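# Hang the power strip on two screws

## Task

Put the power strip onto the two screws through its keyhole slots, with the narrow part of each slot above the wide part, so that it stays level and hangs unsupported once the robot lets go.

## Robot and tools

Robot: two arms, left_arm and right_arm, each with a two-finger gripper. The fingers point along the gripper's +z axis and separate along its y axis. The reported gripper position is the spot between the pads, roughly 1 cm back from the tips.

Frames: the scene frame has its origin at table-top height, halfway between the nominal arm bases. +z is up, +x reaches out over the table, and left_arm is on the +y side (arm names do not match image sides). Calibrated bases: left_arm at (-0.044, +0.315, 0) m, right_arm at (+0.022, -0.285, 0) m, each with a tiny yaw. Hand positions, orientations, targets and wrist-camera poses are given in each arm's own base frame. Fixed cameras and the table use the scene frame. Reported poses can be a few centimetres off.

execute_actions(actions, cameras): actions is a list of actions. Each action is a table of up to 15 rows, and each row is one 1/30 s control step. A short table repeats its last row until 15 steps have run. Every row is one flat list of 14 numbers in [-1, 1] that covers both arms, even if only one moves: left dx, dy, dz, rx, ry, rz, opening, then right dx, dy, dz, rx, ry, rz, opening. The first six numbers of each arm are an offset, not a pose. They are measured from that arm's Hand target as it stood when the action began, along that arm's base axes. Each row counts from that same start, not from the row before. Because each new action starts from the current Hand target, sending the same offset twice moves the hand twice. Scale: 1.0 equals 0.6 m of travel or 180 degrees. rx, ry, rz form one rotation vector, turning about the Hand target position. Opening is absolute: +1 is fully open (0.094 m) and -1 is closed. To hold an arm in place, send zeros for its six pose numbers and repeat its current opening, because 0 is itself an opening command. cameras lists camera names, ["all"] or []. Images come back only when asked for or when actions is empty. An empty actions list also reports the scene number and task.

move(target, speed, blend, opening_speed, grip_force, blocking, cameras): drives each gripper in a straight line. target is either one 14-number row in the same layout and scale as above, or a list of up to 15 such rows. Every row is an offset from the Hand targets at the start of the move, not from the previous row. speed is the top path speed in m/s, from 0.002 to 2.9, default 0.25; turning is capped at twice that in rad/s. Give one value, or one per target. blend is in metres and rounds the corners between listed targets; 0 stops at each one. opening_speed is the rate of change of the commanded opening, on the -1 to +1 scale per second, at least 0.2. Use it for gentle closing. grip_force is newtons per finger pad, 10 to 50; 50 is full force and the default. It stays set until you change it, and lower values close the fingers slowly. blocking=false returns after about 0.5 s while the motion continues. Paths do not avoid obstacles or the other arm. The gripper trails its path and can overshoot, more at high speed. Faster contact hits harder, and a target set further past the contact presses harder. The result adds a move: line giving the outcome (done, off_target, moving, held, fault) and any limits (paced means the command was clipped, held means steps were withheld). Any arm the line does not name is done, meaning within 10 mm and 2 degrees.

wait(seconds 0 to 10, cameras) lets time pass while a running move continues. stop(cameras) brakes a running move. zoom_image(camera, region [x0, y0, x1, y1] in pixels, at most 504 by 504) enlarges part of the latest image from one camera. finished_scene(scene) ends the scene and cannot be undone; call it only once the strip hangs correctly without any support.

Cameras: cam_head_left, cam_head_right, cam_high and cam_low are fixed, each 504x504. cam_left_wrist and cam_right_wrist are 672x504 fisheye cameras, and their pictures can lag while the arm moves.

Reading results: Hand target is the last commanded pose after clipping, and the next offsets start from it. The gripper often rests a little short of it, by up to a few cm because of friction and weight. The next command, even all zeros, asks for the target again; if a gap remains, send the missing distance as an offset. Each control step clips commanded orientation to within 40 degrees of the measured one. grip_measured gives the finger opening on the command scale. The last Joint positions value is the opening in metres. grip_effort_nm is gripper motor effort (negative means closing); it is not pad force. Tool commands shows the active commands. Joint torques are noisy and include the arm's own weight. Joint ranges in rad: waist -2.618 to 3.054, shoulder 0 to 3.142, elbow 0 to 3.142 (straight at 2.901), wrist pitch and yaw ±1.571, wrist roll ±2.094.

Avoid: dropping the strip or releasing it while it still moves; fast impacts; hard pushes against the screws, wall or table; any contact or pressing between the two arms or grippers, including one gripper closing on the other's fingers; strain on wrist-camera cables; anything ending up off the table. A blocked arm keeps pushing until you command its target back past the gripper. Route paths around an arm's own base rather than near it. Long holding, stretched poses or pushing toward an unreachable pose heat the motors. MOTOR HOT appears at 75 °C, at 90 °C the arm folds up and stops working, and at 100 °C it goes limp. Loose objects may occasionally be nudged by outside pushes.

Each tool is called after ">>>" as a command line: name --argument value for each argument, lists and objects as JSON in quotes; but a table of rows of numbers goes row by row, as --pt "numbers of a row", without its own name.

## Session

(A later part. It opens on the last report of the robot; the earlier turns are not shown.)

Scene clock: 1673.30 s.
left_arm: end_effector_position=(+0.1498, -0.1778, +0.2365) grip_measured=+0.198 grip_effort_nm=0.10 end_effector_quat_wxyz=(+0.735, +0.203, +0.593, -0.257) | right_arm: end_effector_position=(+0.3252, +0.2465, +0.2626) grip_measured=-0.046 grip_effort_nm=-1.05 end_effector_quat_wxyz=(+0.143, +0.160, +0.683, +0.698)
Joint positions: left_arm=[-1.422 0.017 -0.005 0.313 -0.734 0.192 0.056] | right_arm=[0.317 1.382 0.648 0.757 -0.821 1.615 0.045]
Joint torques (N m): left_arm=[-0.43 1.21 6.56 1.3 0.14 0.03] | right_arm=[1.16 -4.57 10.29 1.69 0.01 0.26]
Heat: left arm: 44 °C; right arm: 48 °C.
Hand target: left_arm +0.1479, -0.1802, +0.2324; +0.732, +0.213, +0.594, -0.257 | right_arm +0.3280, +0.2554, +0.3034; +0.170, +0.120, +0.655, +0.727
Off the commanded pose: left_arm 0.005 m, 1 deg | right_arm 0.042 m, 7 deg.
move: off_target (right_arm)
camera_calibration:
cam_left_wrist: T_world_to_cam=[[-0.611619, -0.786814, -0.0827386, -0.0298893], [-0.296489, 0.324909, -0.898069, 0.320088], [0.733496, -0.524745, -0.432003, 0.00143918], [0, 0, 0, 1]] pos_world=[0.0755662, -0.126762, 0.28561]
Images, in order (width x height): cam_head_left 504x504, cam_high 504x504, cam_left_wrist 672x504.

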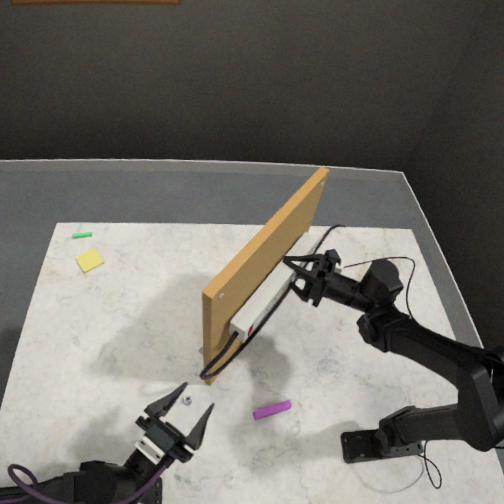

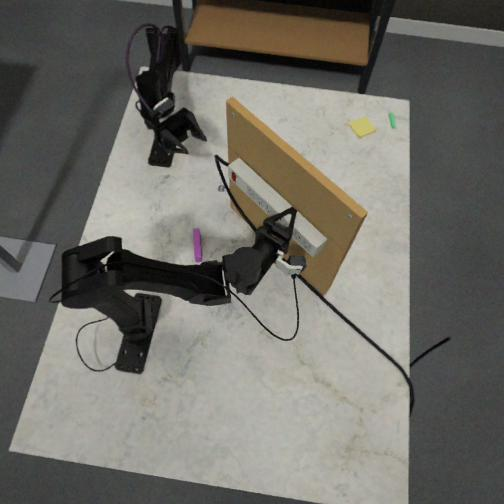

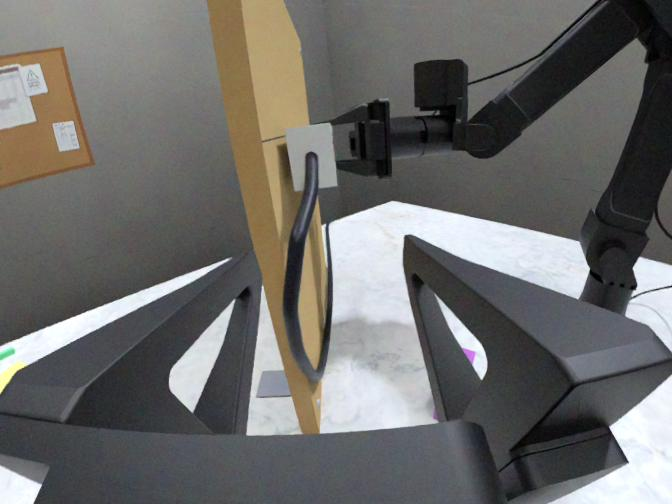

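>>> move --target '[0,0,0,0,0,0,0.2,0.010,-0.005,0.012,0.005,-0.004,0,-0.25]' --speed 0.04

>>> move --target '[0,0,0,0,0,0,0.2,0.005,0.004,0.01,0.005,-0.004,0,-0.25]' --speed 0.04 --cameras '["cam_high","cam_head_left","cam_left_wrist"]'

>>> zoom_image --camera "cam_high" --region '[190, 130, 330, 270]'

>>> zoom_image --camera "cam_head_left" --region '[220, 210, 360, 350]'

>>> zoom_image --camera "cam_left_wrist" --region '[230, 90, 430, 240]'

Scene clock: 1695.50 s.
left_arm: end_effector_position=(+0.1498, -0.1778, +0.2365) grip_measured=+0.198 grip_effort_nm=0.10 end_effector_quat_wxyz=(+0.735, +0.203, +0.593, -0.257) | right_arm: end_effector_position=(+0.3251, +0.2461, +0.2625) grip_measured=-0.046 grip_effort_nm=-1.05 end_effector_quat_wxyz=(+0.139, +0.153, +0.684, +0.700)
Joint positions: left_arm=[-1.422 0.017 -0.005 0.313 -0.734 0.192 0.056] | right_arm=[0.307 1.393 0.652 0.768 -0.847 1.615 0.045]
Joint torques (N m): left_arm=[-0.44 1.25 6.57 1.32 0.13 0.02] | right_arm=[0.35 -4.31 11.28 1.81 0.02 0.44]
Heat: left arm: 43 °C; right arm: 48 °C.
Hand target: left_arm +0.1479, -0.1802, +0.2324; +0.732, +0.213, +0.594, -0.257 | right_arm +0.3340, +0.2524, +0.3106; +0.173, +0.117, +0.648, +0.732
Off the commanded pose: left_arm 0.005 m, 1 deg | right_arm 0.049 m, 8 deg.
move: off_target (right_arm)

Scene clock: 1696.70 s.
left_arm: end_effector_position=(+0.1498, -0.1778, +0.2365) grip_measured=+0.198 grip_effort_nm=0.10 end_effector_quat_wxyz=(+0.735, +0.203, +0.593, -0.257) | right_arm: end_effector_position=(+0.3252, +0.2464, +0.2629) grip_measured=-0.046 grip_effort_nm=-1.05 end_effector_quat_wxyz=(+0.136, +0.152, +0.682, +0.702)
Joint positions: left_arm=[-1.422 0.017 -0.005 0.313 -0.734 0.192 0.056] | right_arm=[0.306 1.401 0.652 0.785 -0.855 1.626 0.045]
Joint torques (N m): left_arm=[-0.36 1.14 6.52 1.31 0.12 0.01] | right_arm=[0.88 -4.1 11.99 1.92 0.14 0.5]
Heat: left arm: 43 °C; right arm: 48 °C.
Hand target: left_arm +0.1479, -0.1802, +0.2324; +0.732, +0.213, +0.594, -0.257 | right_arm +0.3370, +0.2548, +0.3166; +0.176, +0.114, +0.641, +0.738
Off the commanded pose: left_arm 0.005 m, 1 deg | right_arm 0.056 m, 9 deg.
move: off_target (right_arm)
camera_calibration:
cam_left_wrist: T_world_to_cam=[[-0.611619, -0.786814, -0.0827386, -0.0298893], [-0.296489, 0.324909, -0.898069, 0.320088], [0.733496, -0.524745, -0.432003, 0.00143918], [0, 0, 0, 1]] pos_world=[0.0755662, -0.126762, 0.28561]
Images, in order (width x height): cam_head_left 504x504, cam_high 504x504, cam_left_wrist 672x504.

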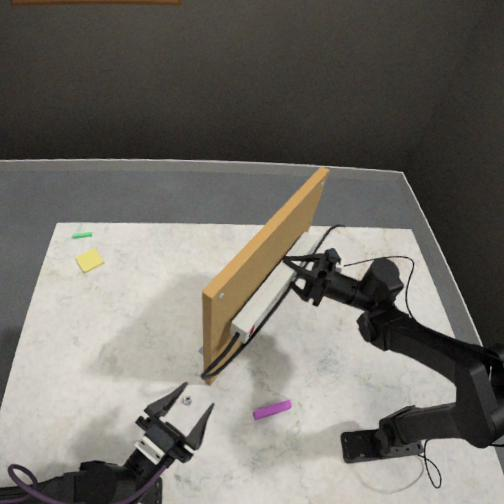

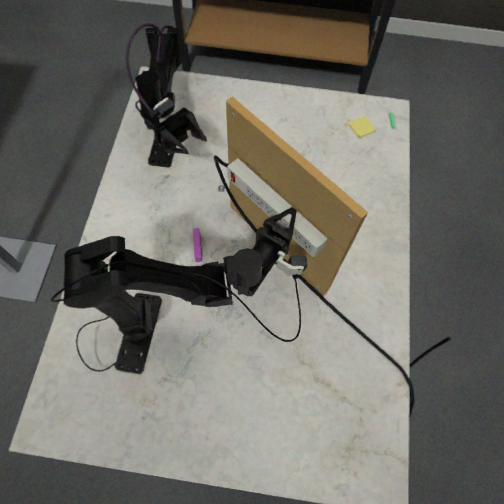

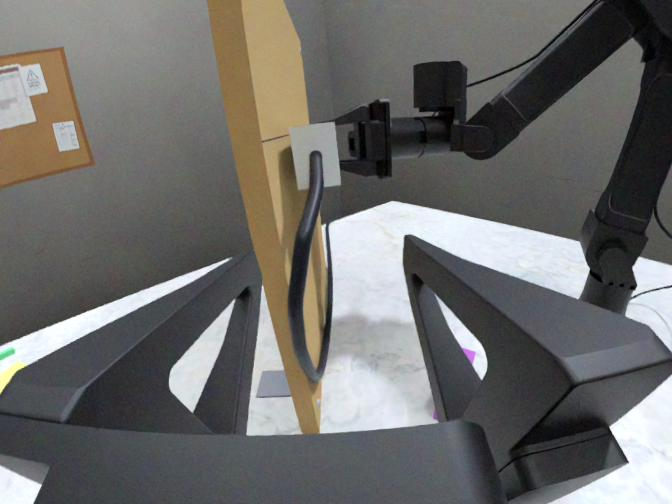

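Scaled by 3.600 from the camera's 504x504 image, which has a finer 720x720 frame.

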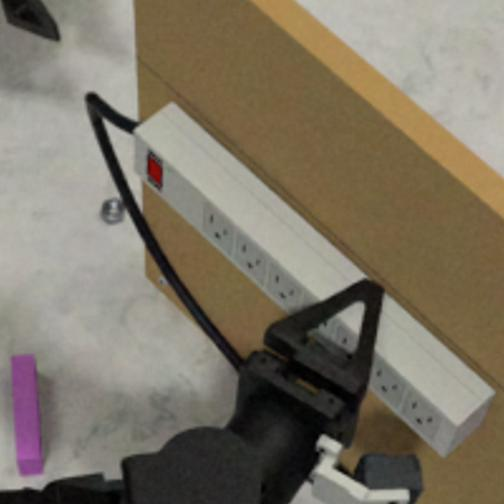

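Scaled by 3.600 from the camera's 504x504 image, which has a finer 720x720 frame.

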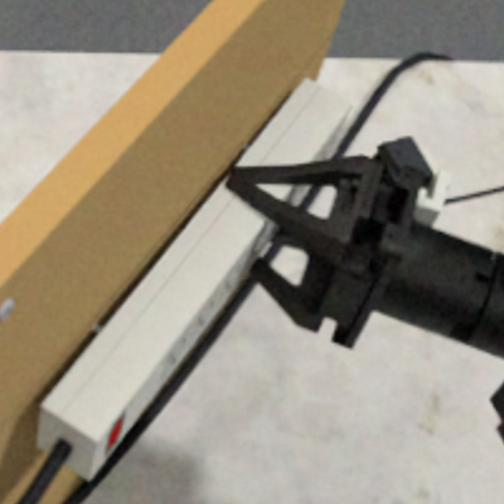

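Scaled by 2.520 from the camera's 672x504 image, which has a finer 960x720 frame.

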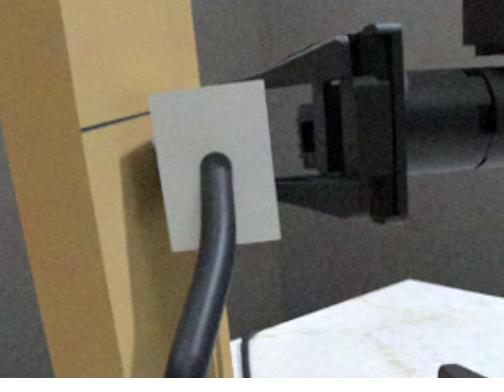

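>>> move --target '[0,0,0,0,0,0,0.2,0.0,0.0,-0.008,-0.006,0.004,-0.025,-0.25]' --speed 0.05 --cameras '["cam_high","cam_head_left","cam_left_wrist"]'

>>> zoom_image --camera "cam_high" --region '[190, 130, 330, 270]'

>>> zoom_image --camera "cam_head_left" --region '[220, 210, 360, 350]'

>>> zoom_image --camera "cam_left_wrist" --region '[230, 90, 430, 240]'

Scene clock: 1713.23 s.
left_arm: end_effector_position=(+0.1498, -0.1778, +0.2365) grip_measured=+0.198 grip_effort_nm=0.10 end_effector_quat_wxyz=(+0.735, +0.203, +0.593, -0.257) | right_arm: end_effector_position=(+0.3264, +0.2468, +0.2638) grip_measured=-0.046 grip_effort_nm=-1.05 end_effector_quat_wxyz=(+0.142, +0.157, +0.681, +0.701)
Joint positions: left_arm=[-1.422 0.017 -0.005 0.313 -0.734 0.192 0.056] | right_arm=[0.314 1.393 0.652 0.774 -0.83 1.622 0.045]
Joint torques (N m): left_arm=[-0.43 1.25 6.54 1.31 0.12 0.03] | right_arm=[3.03 -7.42 10.25 1.42 0.89 0.15]
Heat: left arm: 43 °C; right arm: 48 °C.
Hand target: left_arm +0.1479, -0.1802, +0.2324; +0.732, +0.213, +0.594, -0.257 | right_arm +0.3370, +0.2548, +0.3118; +0.202, +0.142, +0.644, +0.724
Off the commanded pose: left_arm 0.005 m, 1 deg | right_arm 0.050 m, 9 deg.
move: off_target (right_arm)
camera_calibration:
cam_left_wrist: T_world_to_cam=[[-0.611619, -0.786814, -0.0827386, -0.0298893], [-0.296489, 0.324909, -0.898069, 0.320088], [0.733496, -0.524745, -0.432003, 0.00143918], [0, 0, 0, 1]] pos_world=[0.0755662, -0.126762, 0.28561]
Images, in order (width x height): cam_head_left 504x504, cam_high 504x504, cam_left_wrist 672x504.

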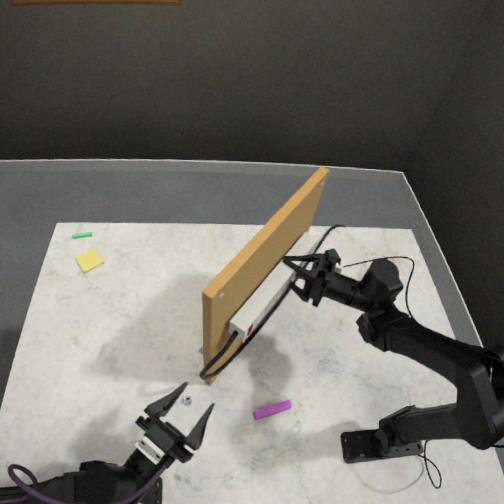

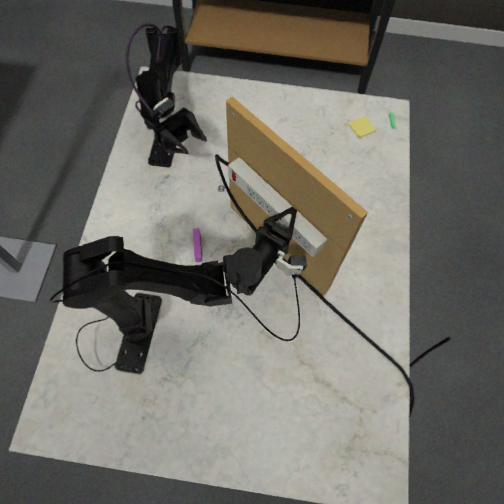

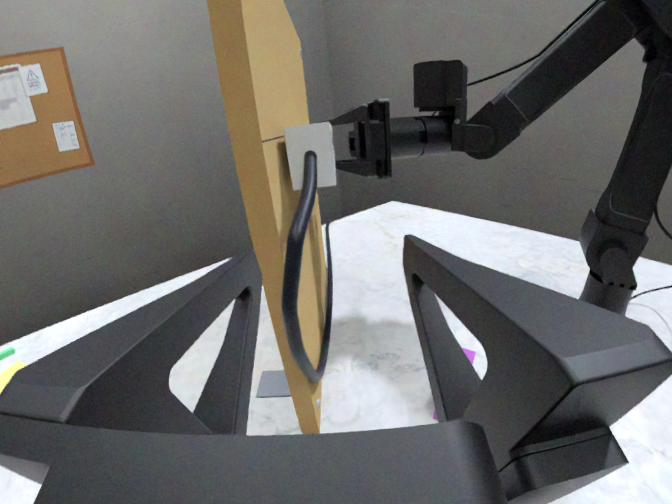

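Scaled by 3.600 from the camera's 504x504 image, which has a finer 720x720 frame.

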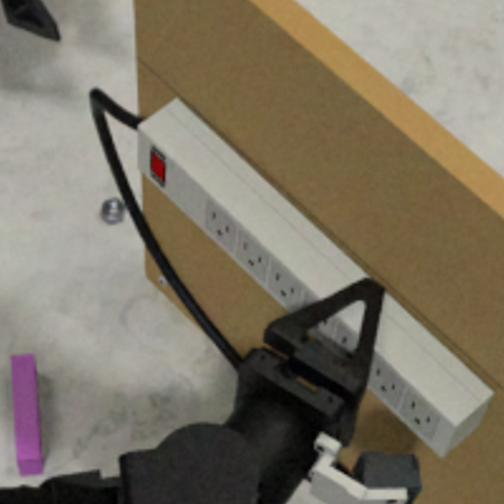

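Scaled by 3.600 from the camera's 504x504 image, which has a finer 720x720 frame.

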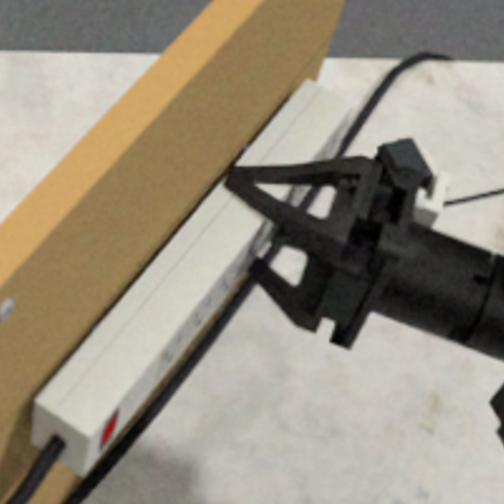

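Scaled by 2.520 from the camera's 672x504 image, which has a finer 960x720 frame.

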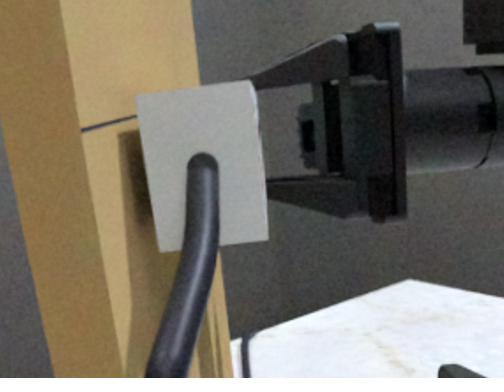

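>>> move --target '[0,0,0,0,0,0,0.2,0.0,0.0,0.004,0.018,0.022,-0.01,-0.25]' --speed 0.04 --cameras '["cam_high","cam_left_wrist"]'

>>> zoom_image --camera "cam_high" --region '[190, 130, 330, 270]'

>>> zoom_image --camera "cam_left_wrist" --region '[230, 90, 430, 240]'

Scene clock: 1724.47 s.
left_arm: end_effector_position=(+0.1498, -0.1778, +0.2365) grip_measured=+0.198 grip_effort_nm=0.10 end_effector_quat_wxyz=(+0.735, +0.203, +0.593, -0.257) | right_arm: end_effector_position=(+0.3267, +0.2467, +0.2652) grip_measured=-0.046 grip_effort_nm=-1.05 end_effector_quat_wxyz=(+0.143, +0.173, +0.679, +0.699)
Joint positions: left_arm=[-1.422 0.017 -0.005 0.313 -0.734 0.192 0.056] | right_arm=[0.324 1.375 0.649 0.752 -0.795 1.637 0.045]
Joint torques (N m): left_arm=[-0.35 1.18 6.56 1.29 0.13 0.03] | right_arm=[3.45 -7.42 9.4 1.63 1.07 0.87]
Heat: left arm: 43 °C; right arm: 48 °C.
Hand target: left_arm +0.1479, -0.1802, +0.2324; +0.732, +0.213, +0.594, -0.257 | right_arm +0.3370, +0.2548, +0.3142; +0.187, +0.182, +0.628, +0.733
Off the commanded pose: left_arm 0.005 m, 1 deg | right_arm 0.051 m, 9 deg.
move: off_target (right_arm)
camera_calibration:
cam_left_wrist: T_world_to_cam=[[-0.611619, -0.786814, -0.0827386, -0.0298893], [-0.296489, 0.324909, -0.898069, 0.320088], [0.733496, -0.524745, -0.432003, 0.00143918], [0, 0, 0, 1]] pos_world=[0.0755662, -0.126762, 0.28561]
Images, in order (width x height): cam_high 504x504, cam_left_wrist 672x504.

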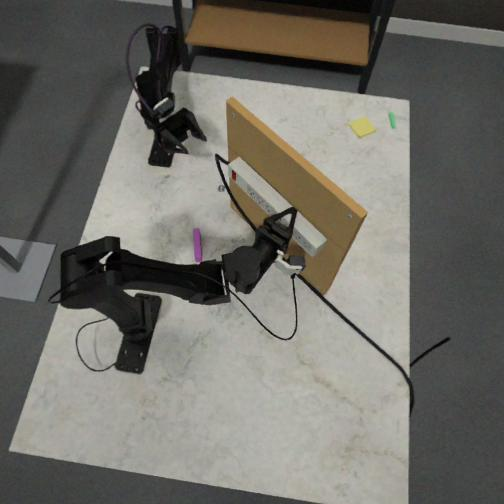

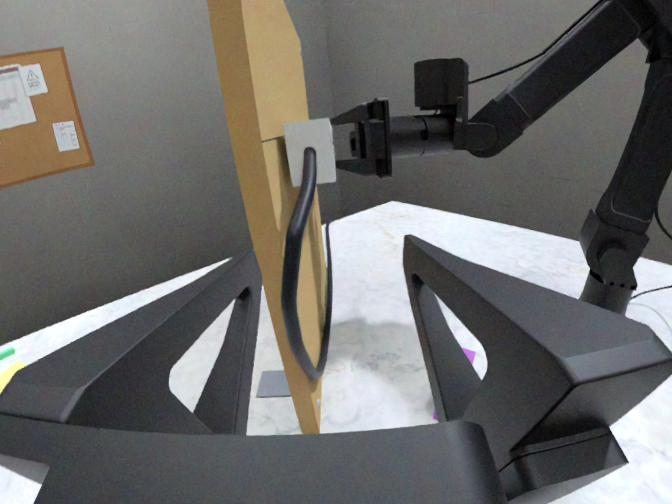

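Scaled by 3.600 from the camera's 504x504 image, which has a finer 720x720 frame.

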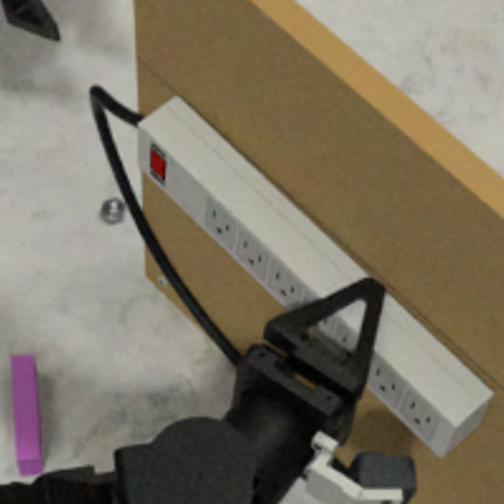

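Scaled by 2.520 from the camera's 672x504 image, which has a finer 960x720 frame.

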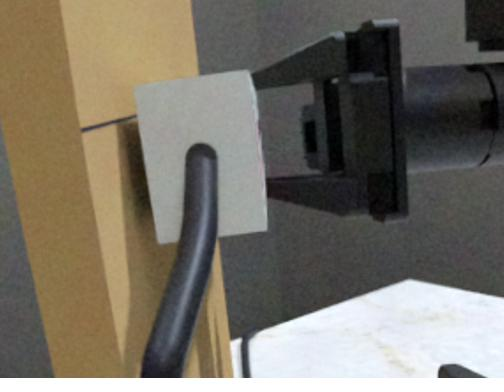

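>>> move --target '[0,0,0,0,0,0,0.2,0.0,0.0,0.006,0.028,0.005,-0.006,-0.25]' --speed 0.04 --cameras '["cam_high","cam_head_left","cam_left_wrist"]'

>>> zoom_image --camera "cam_high" --region '[190, 130, 330, 270]'

>>> zoom_image --camera "cam_head_left" --region '[220, 210, 360, 350]'

>>> zoom_image --camera "cam_left_wrist" --region '[230, 90, 430, 240]'

Scene clock: 1737.60 s.
left_arm: end_effector_position=(+0.1498, -0.1778, +0.2365) grip_measured=+0.198 grip_effort_nm=0.10 end_effector_quat_wxyz=(+0.735, +0.203, +0.593, -0.257) | right_arm: end_effector_position=(+0.3270, +0.2480, +0.2659) grip_measured=-0.046 grip_effort_nm=-1.05 end_effector_quat_wxyz=(+0.141, +0.205, +0.662, +0.707)
Joint positions: left_arm=[-1.422 0.017 -0.005 0.313 -0.734 0.192 0.056] | right_arm=[0.352 1.365 0.62 0.798 -0.721 1.711 0.045]
Joint torques (N m): left_arm=[-0.38 1.2 6.6 1.3 0.11 0.02] | right_arm=[2.99 -5.01 8.88 2.28 0.91 1.02]
Heat: left arm: 43 °C; right arm: 50 °C.
Hand target: left_arm +0.1479, -0.1802, +0.2324; +0.732, +0.213, +0.594, -0.257 | right_arm +0.3370, +0.2548, +0.3178; +0.181, +0.202, +0.595, +0.757
Off the commanded pose: left_arm 0.005 m, 1 deg | right_arm 0.053 m, 11 deg.
move: off_target (right_arm)
camera_calibration:
cam_left_wrist: T_world_to_cam=[[-0.611619, -0.786814, -0.0827386, -0.0298893], [-0.296489, 0.324909, -0.898069, 0.320088], [0.733496, -0.524745, -0.432003, 0.00143918], [0, 0, 0, 1]] pos_world=[0.0755662, -0.126762, 0.28561]
Images, in order (width x height): cam_head_left 504x504, cam_high 504x504, cam_left_wrist 672x504.

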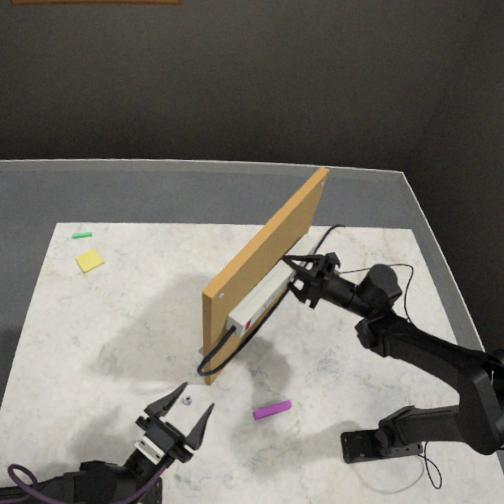

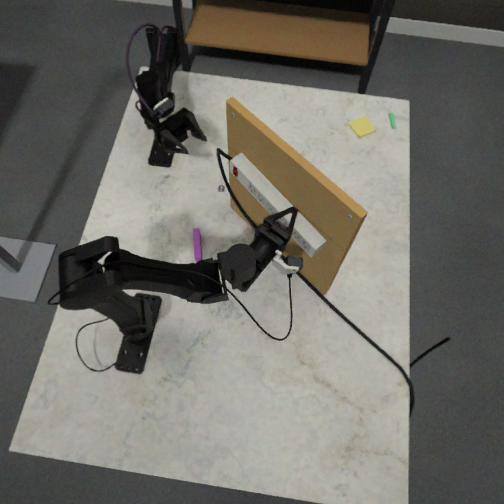

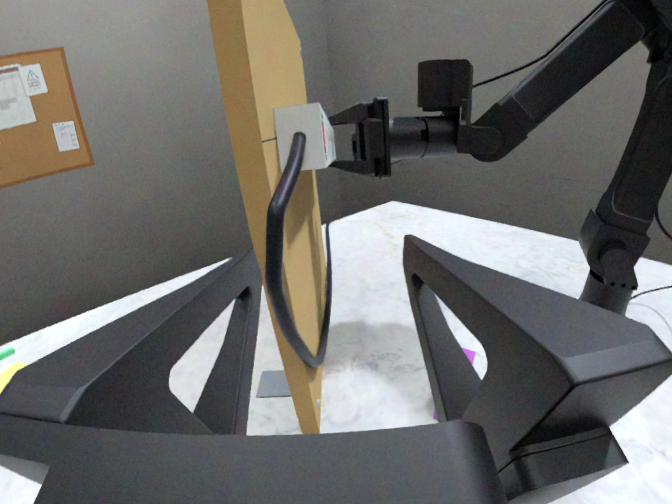

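Scaled by 3.600 from the camera's 504x504 image, which has a finer 720x720 frame.

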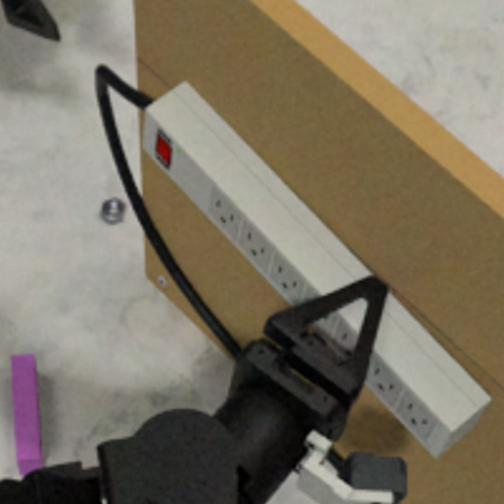

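Scaled by 3.600 from the camera's 504x504 image, which has a finer 720x720 frame.

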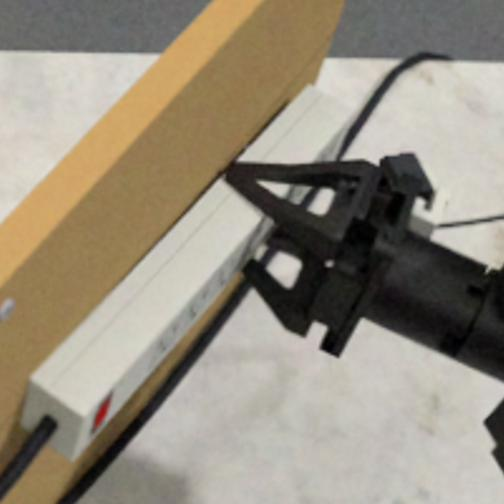

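Scaled by 2.520 from the camera's 672x504 image, which has a finer 960x720 frame.

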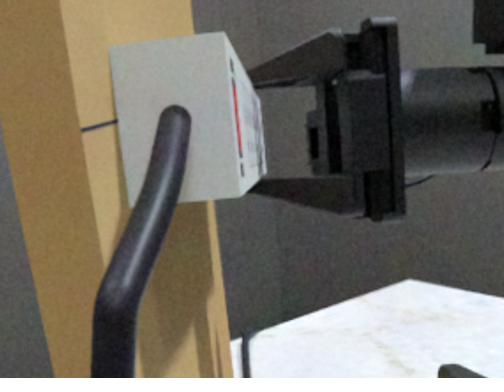

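>>> move --target '[0,0,0,0,0,0,0.2,-0.004,-0.005,0.02,-0.012,-0.016,0,-0.25]' --speed 0.04 --cameras '["cam_high","cam_head_left","cam_left_wrist"]'

>>> zoom_image --camera "cam_high" --region '[190, 130, 330, 270]'

>>> zoom_image --camera "cam_head_left" --region '[220, 210, 360, 350]'

>>> zoom_image --camera "cam_left_wrist" --region '[230, 90, 430, 240]'

Scene clock: 1755.33 s.
left_arm: end_effector_position=(+0.1498, -0.1778, +0.2365) grip_measured=+0.198 grip_effort_nm=0.10 end_effector_quat_wxyz=(+0.735, +0.203, +0.593, -0.257) | right_arm: end_effector_position=(+0.3270, +0.2478, +0.2665) grip_measured=-0.046 grip_effort_nm=-1.05 end_effector_quat_wxyz=(+0.143, +0.204, +0.662, +0.707)
Joint positions: left_arm=[-1.422 0.017 -0.005 0.313 -0.734 0.192 0.056] | right_arm=[0.352 1.364 0.62 0.798 -0.72 1.707 0.045]
Joint torques (N m): left_arm=[-0.4 1.17 6.57 1.33 0.11 0.02] | right_arm=[2.22 -7.84 10.3 1.92 0.75 0.51]
Heat: left arm: 43 °C; right arm: 55 °C.
Hand target: left_arm +0.1479, -0.1802, +0.2324; +0.732, +0.213, +0.594, -0.257 | right_arm +0.3346, +0.2518, +0.3298; +0.199, +0.180, +0.604, +0.750
Off the commanded pose: left_arm 0.005 m, 1 deg | right_arm 0.064 m, 11 deg.
move: off_target (right_arm)
camera_calibration:
cam_left_wrist: T_world_to_cam=[[-0.611619, -0.786814, -0.0827386, -0.0298893], [-0.296489, 0.324909, -0.898069, 0.320088], [0.733496, -0.524745, -0.432003, 0.00143918], [0, 0, 0, 1]] pos_world=[0.0755662, -0.126762, 0.28561]
Images, in order (width x height): cam_head_left 504x504, cam_high 504x504, cam_left_wrist 672x504.

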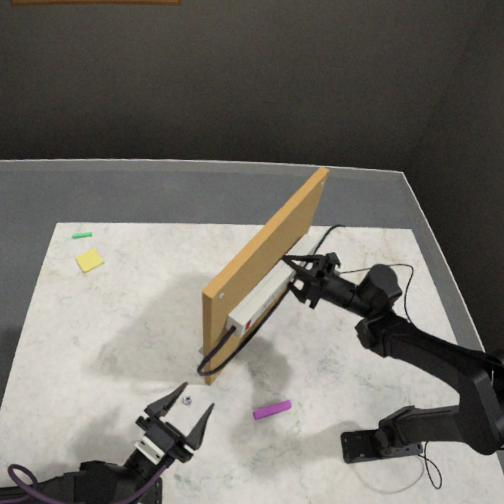

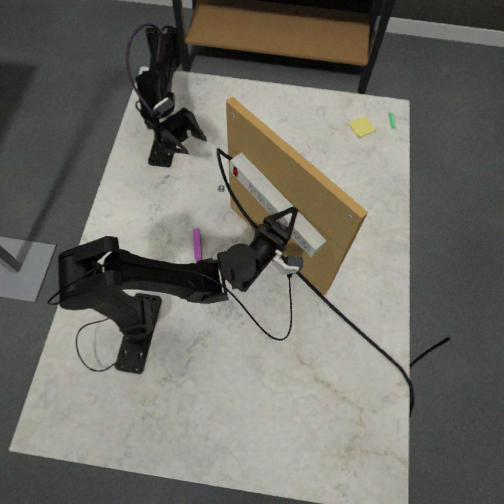

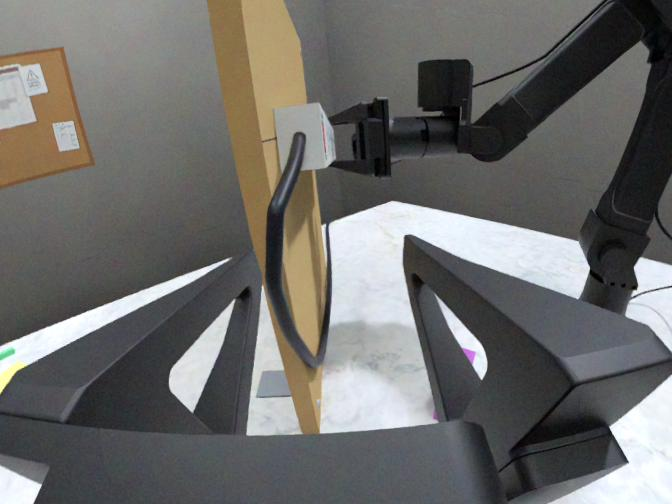

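Scaled by 3.600 from the camera's 504x504 image, which has a finer 720x720 frame.

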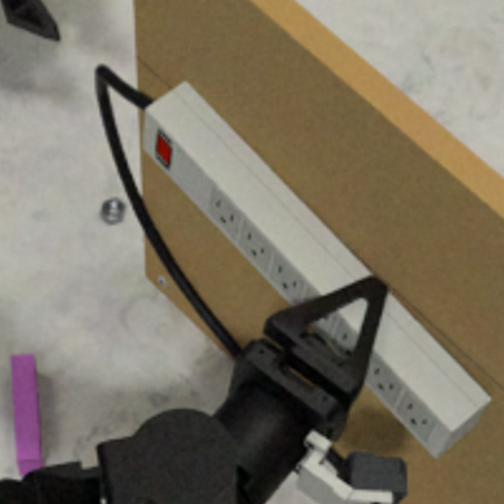

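Scaled by 3.600 from the camera's 504x504 image, which has a finer 720x720 frame.

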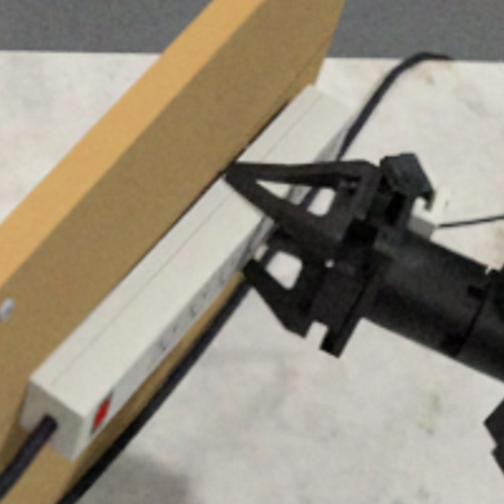

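Scaled by 2.520 from the camera's 672x504 image, which has a finer 960x720 frame.

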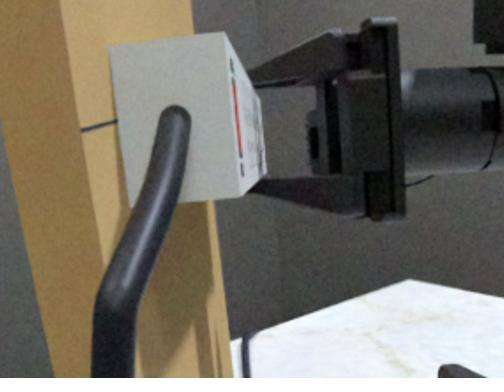

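>>> move --target '[0,0,0,0,0,0,0.2,-0.008,-0.010,0.03,-0.012,-0.016,0,-0.25]' --speed 0.04 --cameras '["cam_high","cam_left_wrist"]'

>>> zoom_image --camera "cam_high" --region '[190, 130, 330, 270]'

>>> zoom_image --camera "cam_left_wrist" --region '[230, 90, 430, 240]'

Scene clock: 1763.50 s.
left_arm: end_effector_position=(+0.1498, -0.1778, +0.2365) grip_measured=+0.198 grip_effort_nm=0.10 end_effector_quat_wxyz=(+0.735, +0.203, +0.593, -0.257) | right_arm: end_effector_position=(+0.3271, +0.2470, +0.2759) grip_measured=-0.046 grip_effort_nm=-1.05 end_effector_quat_wxyz=(+0.175, +0.185, +0.666, +0.701)
Joint positions: left_arm=[-1.422 0.017 -0.005 0.313 -0.734 0.192 0.056] | right_arm=[0.358 1.335 0.637 0.755 -0.697 1.634 0.045]
Joint torques (N m): left_arm=[-0.39 1.2 6.57 1.31 0.13 0.03] | right_arm=[0.24 -10.03 12.04 1.48 0.31 0.59]
Heat: left arm: 43 °C; right arm: 54 °C.
Hand target: left_arm +0.1479, -0.1802, +0.2324; +0.732, +0.213, +0.594, -0.257 | right_arm +0.3298, +0.2458, +0.3478; +0.218, +0.157, +0.613, +0.743
Off the commanded pose: left_arm 0.005 m, 1 deg | right_arm 0.072 m, 10 deg.
move: off_target (right_arm)
camera_calibration:
cam_left_wrist: T_world_to_cam=[[-0.611619, -0.786814, -0.0827386, -0.0298893], [-0.296489, 0.324909, -0.898069, 0.320088], [0.733496, -0.524745, -0.432003, 0.00143918], [0, 0, 0, 1]] pos_world=[0.0755662, -0.126762, 0.28561]
Images, in order (width x height): cam_high 504x504, cam_left_wrist 672x504.

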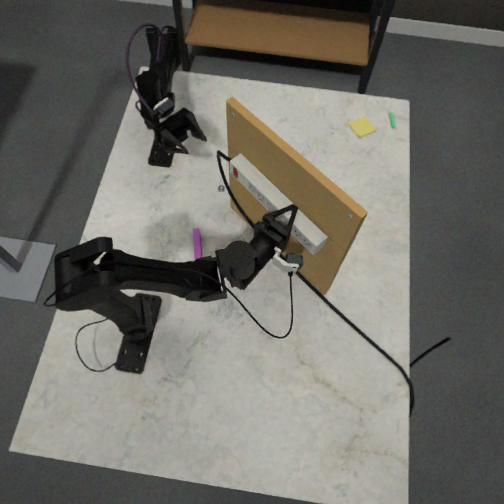

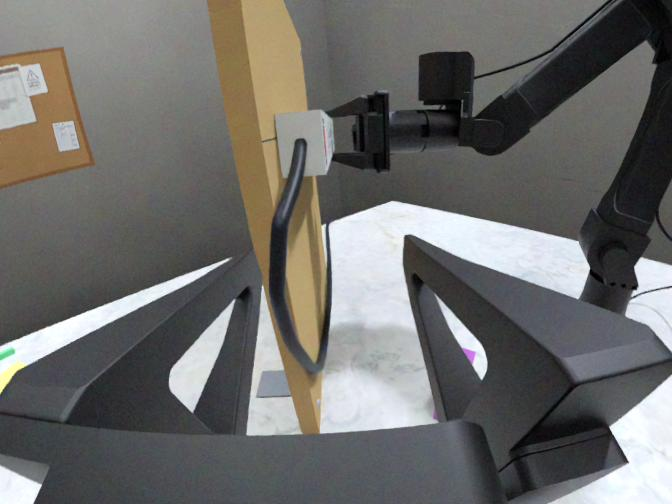

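Scaled by 3.600 from the camera's 504x504 image, which has a finer 720x720 frame.

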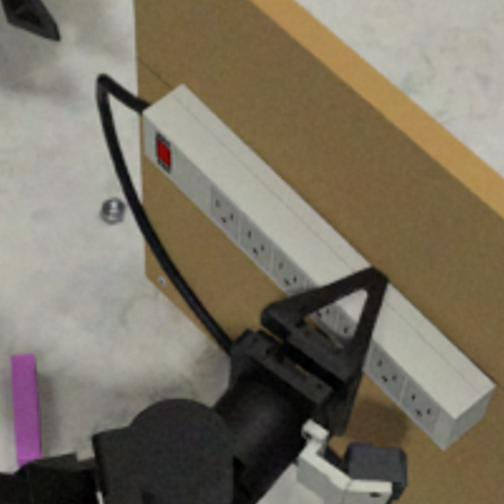

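Scaled by 2.520 from the camera's 672x504 image, which has a finer 960x720 frame.

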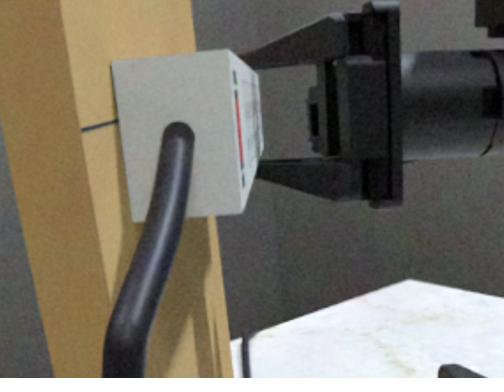

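>>> move --target '[0,0,0,0,0,0,0.2,0.0,0.0,0.008,-0.008,-0.01,0.004,-0.25]' --speed 0.04

>>> move --target '[0,0,0,0,0,0,0.2,0.007,0.009,0.006,-0.003,-0.003,0.01,-0.25]' --speed 0.04 --cameras '["cam_high","cam_head_left","cam_left_wrist"]'

>>> zoom_image --camera "cam_high" --region '[190, 130, 330, 270]'

>>> zoom_image --camera "cam_head_left" --region '[220, 210, 360, 350]'

>>> zoom_image --camera "cam_left_wrist" --region '[230, 90, 430, 240]'

Scene clock: 1774.00 s.
left_arm: end_effector_position=(+0.1498, -0.1778, +0.2365) grip_measured=+0.198 grip_effort_nm=0.10 end_effector_quat_wxyz=(+0.735, +0.203, +0.593, -0.257) | right_arm: end_effector_position=(+0.3273, +0.2474, +0.2788) grip_measured=-0.046 grip_effort_nm=-1.05 end_effector_quat_wxyz=(+0.179, +0.176, +0.673, +0.696)
Joint positions: left_arm=[-1.422 0.017 -0.005 0.313 -0.734 0.192 0.056] | right_arm=[0.355 1.327 0.657 0.714 -0.707 1.603 0.045]
Joint torques (N m): left_arm=[-0.4 1.17 6.58 1.29 0.12 0.02] | right_arm=[-0.47 -9.4 12.42 1.6 0.11 0.53]
Heat: left arm: 43 °C; right arm: 52 °C.
Hand target: left_arm +0.1479, -0.1802, +0.2324; +0.732, +0.213, +0.594, -0.257 | right_arm +0.3298, +0.2458, +0.3526; +0.225, +0.139, +0.620, +0.739
Off the commanded pose: left_arm 0.005 m, 1 deg | right_arm 0.074 m, 10 deg.
move: off_target (right_arm)

Scene clock: 1775.10 s.
left_arm: end_effector_position=(+0.1498, -0.1778, +0.2365) grip_measured=+0.198 grip_effort_nm=0.10 end_effector_quat_wxyz=(+0.735, +0.203, +0.593, -0.257) | right_arm: end_effector_position=(+0.3271, +0.2479, +0.2795) grip_measured=-0.046 grip_effort_nm=-1.05 end_effector_quat_wxyz=(+0.172, +0.171, +0.679, +0.693)
Joint positions: left_arm=[-1.422 0.017 -0.005 0.313 -0.734 0.192 0.056] | right_arm=[0.347 1.327 0.677 0.676 -0.733 1.592 0.045]
Joint torques (N m): left_arm=[-0.39 1.18 6.57 1.3 0.11 0.02] | right_arm=[-0.44 -6.78 13.72 1.85 -0.04 0.58]
Heat: left arm: 43 °C; right arm: 52 °C.
Hand target: left_arm +0.1479, -0.1802, +0.2324; +0.732, +0.213, +0.594, -0.257 | right_arm +0.3340, +0.2512, +0.3562; +0.216, +0.124, +0.624, +0.740
Off the commanded pose: left_arm 0.005 m, 1 deg | right_arm 0.077 m, 11 deg.
move: off_target (right_arm)
camera_calibration:
cam_left_wrist: T_world_to_cam=[[-0.611619, -0.786814, -0.0827386, -0.0298893], [-0.296489, 0.324909, -0.898069, 0.320088], [0.733496, -0.524745, -0.432003, 0.00143918], [0, 0, 0, 1]] pos_world=[0.0755662, -0.126762, 0.28561]
Images, in order (width x height): cam_head_left 504x504, cam_high 504x504, cam_left_wrist 672x504.

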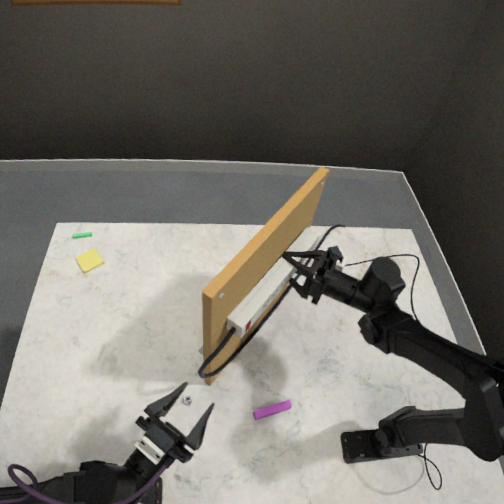

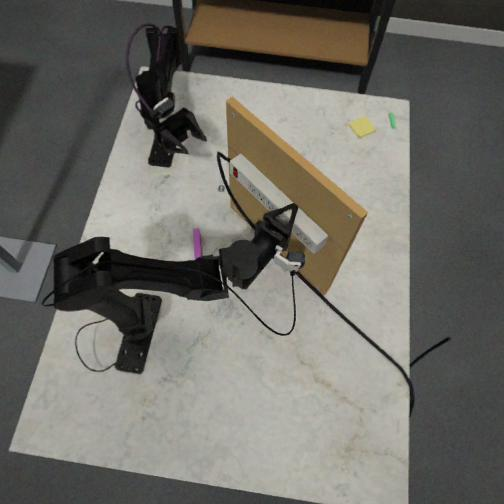

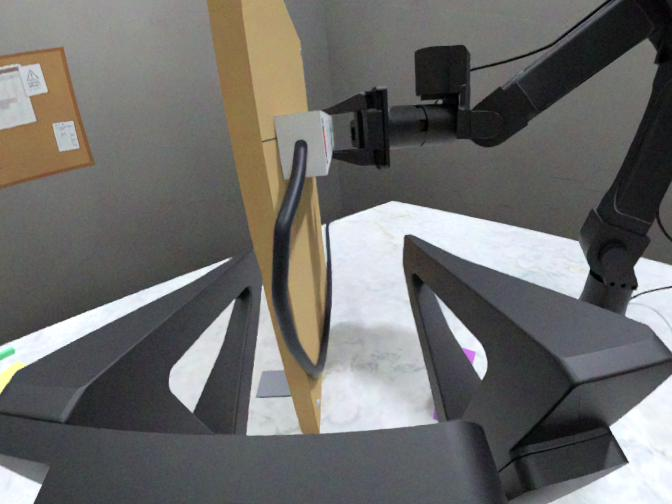

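Scaled by 3.600 from the camera's 504x504 image, which has a finer 720x720 frame.

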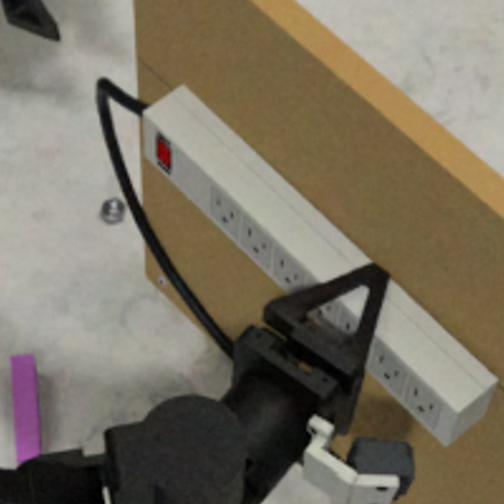

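Scaled by 3.600 from the camera's 504x504 image, which has a finer 720x720 frame.

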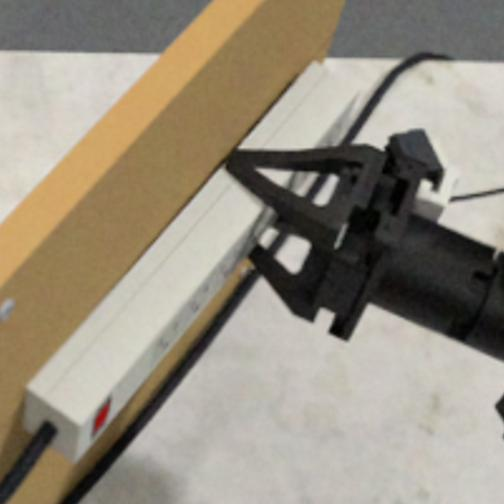

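Scaled by 2.520 from the camera's 672x504 image, which has a finer 960x720 frame.

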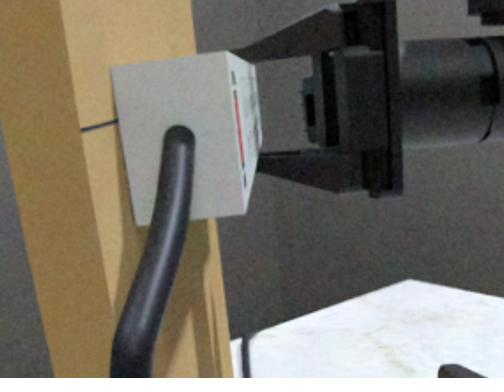

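>>> move --target '[0,0,0,0,0,0,0.2,-0.002,-0.003,0.012,-0.008,-0.008,0.006,-0.25]' --speed 0.04

>>> move --target '[0,0,0,0,0,0,0.2,0.003,0.004,0.012,-0.005,-0.007,0.008,-0.25]' --speed 0.04 --cameras '["cam_high","cam_head_left","cam_left_wrist"]'

>>> zoom_image --camera "cam_high" --region '[190, 130, 330, 270]'

>>> zoom_image --camera "cam_head_left" --region '[220, 210, 360, 350]'

>>> zoom_image --camera "cam_left_wrist" --region '[230, 90, 430, 240]'

Scene clock: 1786.27 s.
left_arm: end_effector_position=(+0.1498, -0.1778, +0.2365) grip_measured=+0.198 grip_effort_nm=0.10 end_effector_quat_wxyz=(+0.735, +0.203, +0.593, -0.257) | right_arm: end_effector_position=(+0.3267, +0.2470, +0.2803) grip_measured=-0.047 grip_effort_nm=-1.05 end_effector_quat_wxyz=(+0.156, +0.168, +0.687, +0.689)
Joint positions: left_arm=[-1.422 0.017 -0.005 0.313 -0.734 0.192 0.056] | right_arm=[0.331 1.327 0.704 0.62 -0.778 1.586 0.045]
Joint torques (N m): left_arm=[-0.29 1.22 6.58 1.31 0.11 0.03] | right_arm=[-0.32 -7.83 13.81 1.96 0 0.33]
Heat: left arm: 43 °C; right arm: 52 °C.
Hand target: left_arm +0.1479, -0.1802, +0.2324; +0.732, +0.213, +0.594, -0.257 | right_arm +0.3328, +0.2494, +0.3634; +0.219, +0.106, +0.632, +0.736
Off the commanded pose: left_arm 0.005 m, 1 deg | right_arm 0.083 m, 13 deg.
move: off_target (right_arm)

Scene clock: 1787.33 s.
left_arm: end_effector_position=(+0.1498, -0.1778, +0.2365) grip_measured=+0.198 grip_effort_nm=0.10 end_effector_quat_wxyz=(+0.735, +0.203, +0.593, -0.257) | right_arm: end_effector_position=(+0.3266, +0.2466, +0.2816) grip_measured=-0.047 grip_effort_nm=-1.05 end_effector_quat_wxyz=(+0.142, +0.169, +0.693, +0.686)
Joint positions: left_arm=[-1.422 0.017 -0.005 0.313 -0.734 0.192 0.056] | right_arm=[0.32 1.327 0.731 0.57 -0.809 1.586 0.045]
Joint torques (N m): left_arm=[-0.35 1.2 6.61 1.31 0.14 0.03] | right_arm=[-0.18 -7.12 14.57 2.14 -0.07 0.11]
Heat: left arm: 43 °C; right arm: 52 °C.
Hand target: left_arm +0.1479, -0.1802, +0.2324; +0.732, +0.213, +0.594, -0.257 | right_arm +0.3346, +0.2518, +0.3706; +0.217, +0.089, +0.636, +0.735
Off the commanded pose: left_arm 0.005 m, 1 deg | right_arm 0.090 m, 15 deg.
move: off_target (right_arm)
camera_calibration:
cam_left_wrist: T_world_to_cam=[[-0.611619, -0.786814, -0.0827386, -0.0298893], [-0.296489, 0.324909, -0.898069, 0.320088], [0.733496, -0.524745, -0.432003, 0.00143918], [0, 0, 0, 1]] pos_world=[0.0755662, -0.126762, 0.28561]
Images, in order (width x height): cam_head_left 504x504, cam_high 504x504, cam_left_wrist 672x504.

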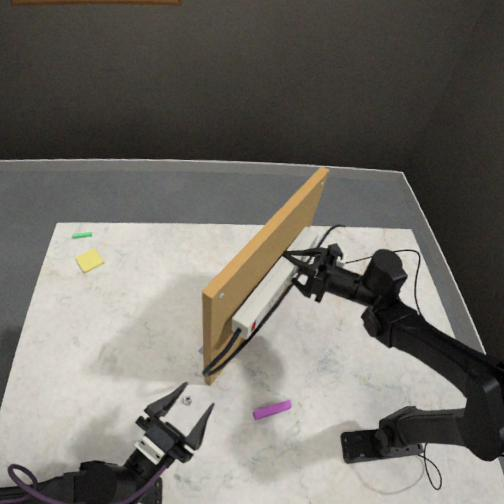

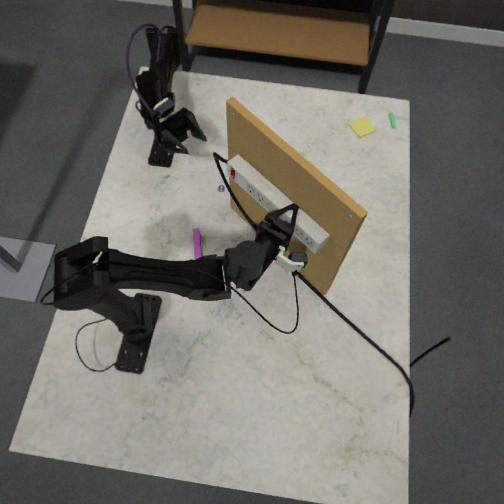

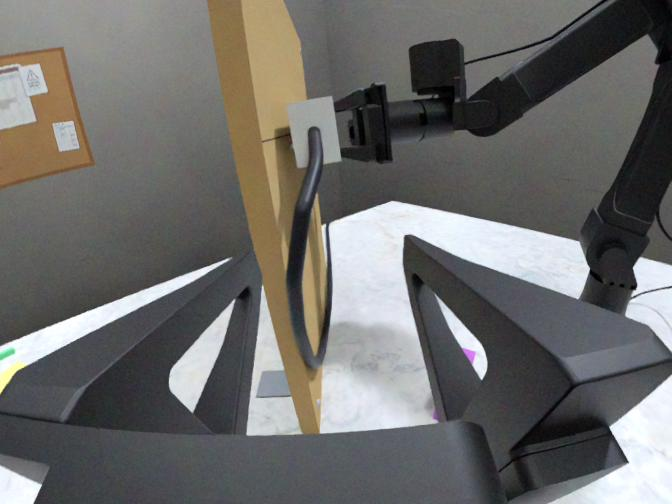

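Scaled by 3.600 from the camera's 504x504 image, which has a finer 720x720 frame.

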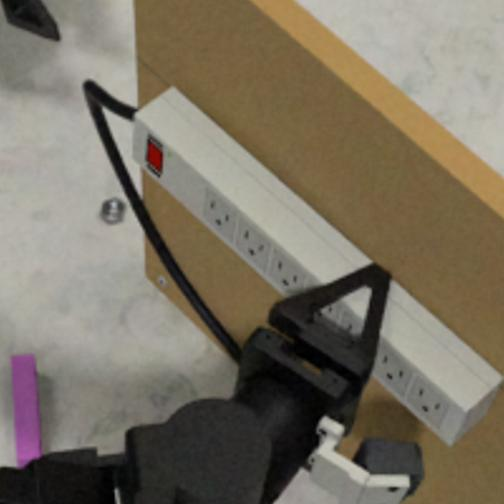

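Scaled by 3.600 from the camera's 504x504 image, which has a finer 720x720 frame.

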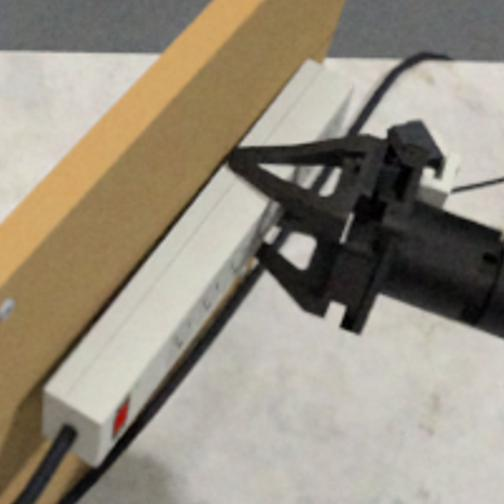

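Scaled by 2.520 from the camera's 672x504 image, which has a finer 960x720 frame.

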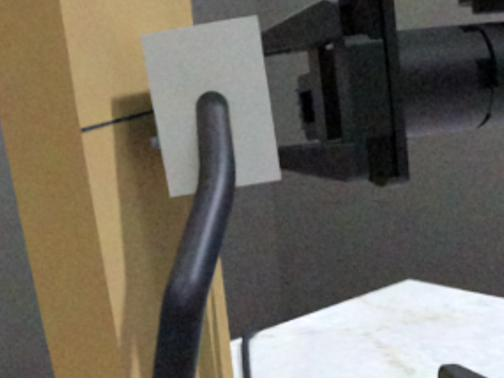

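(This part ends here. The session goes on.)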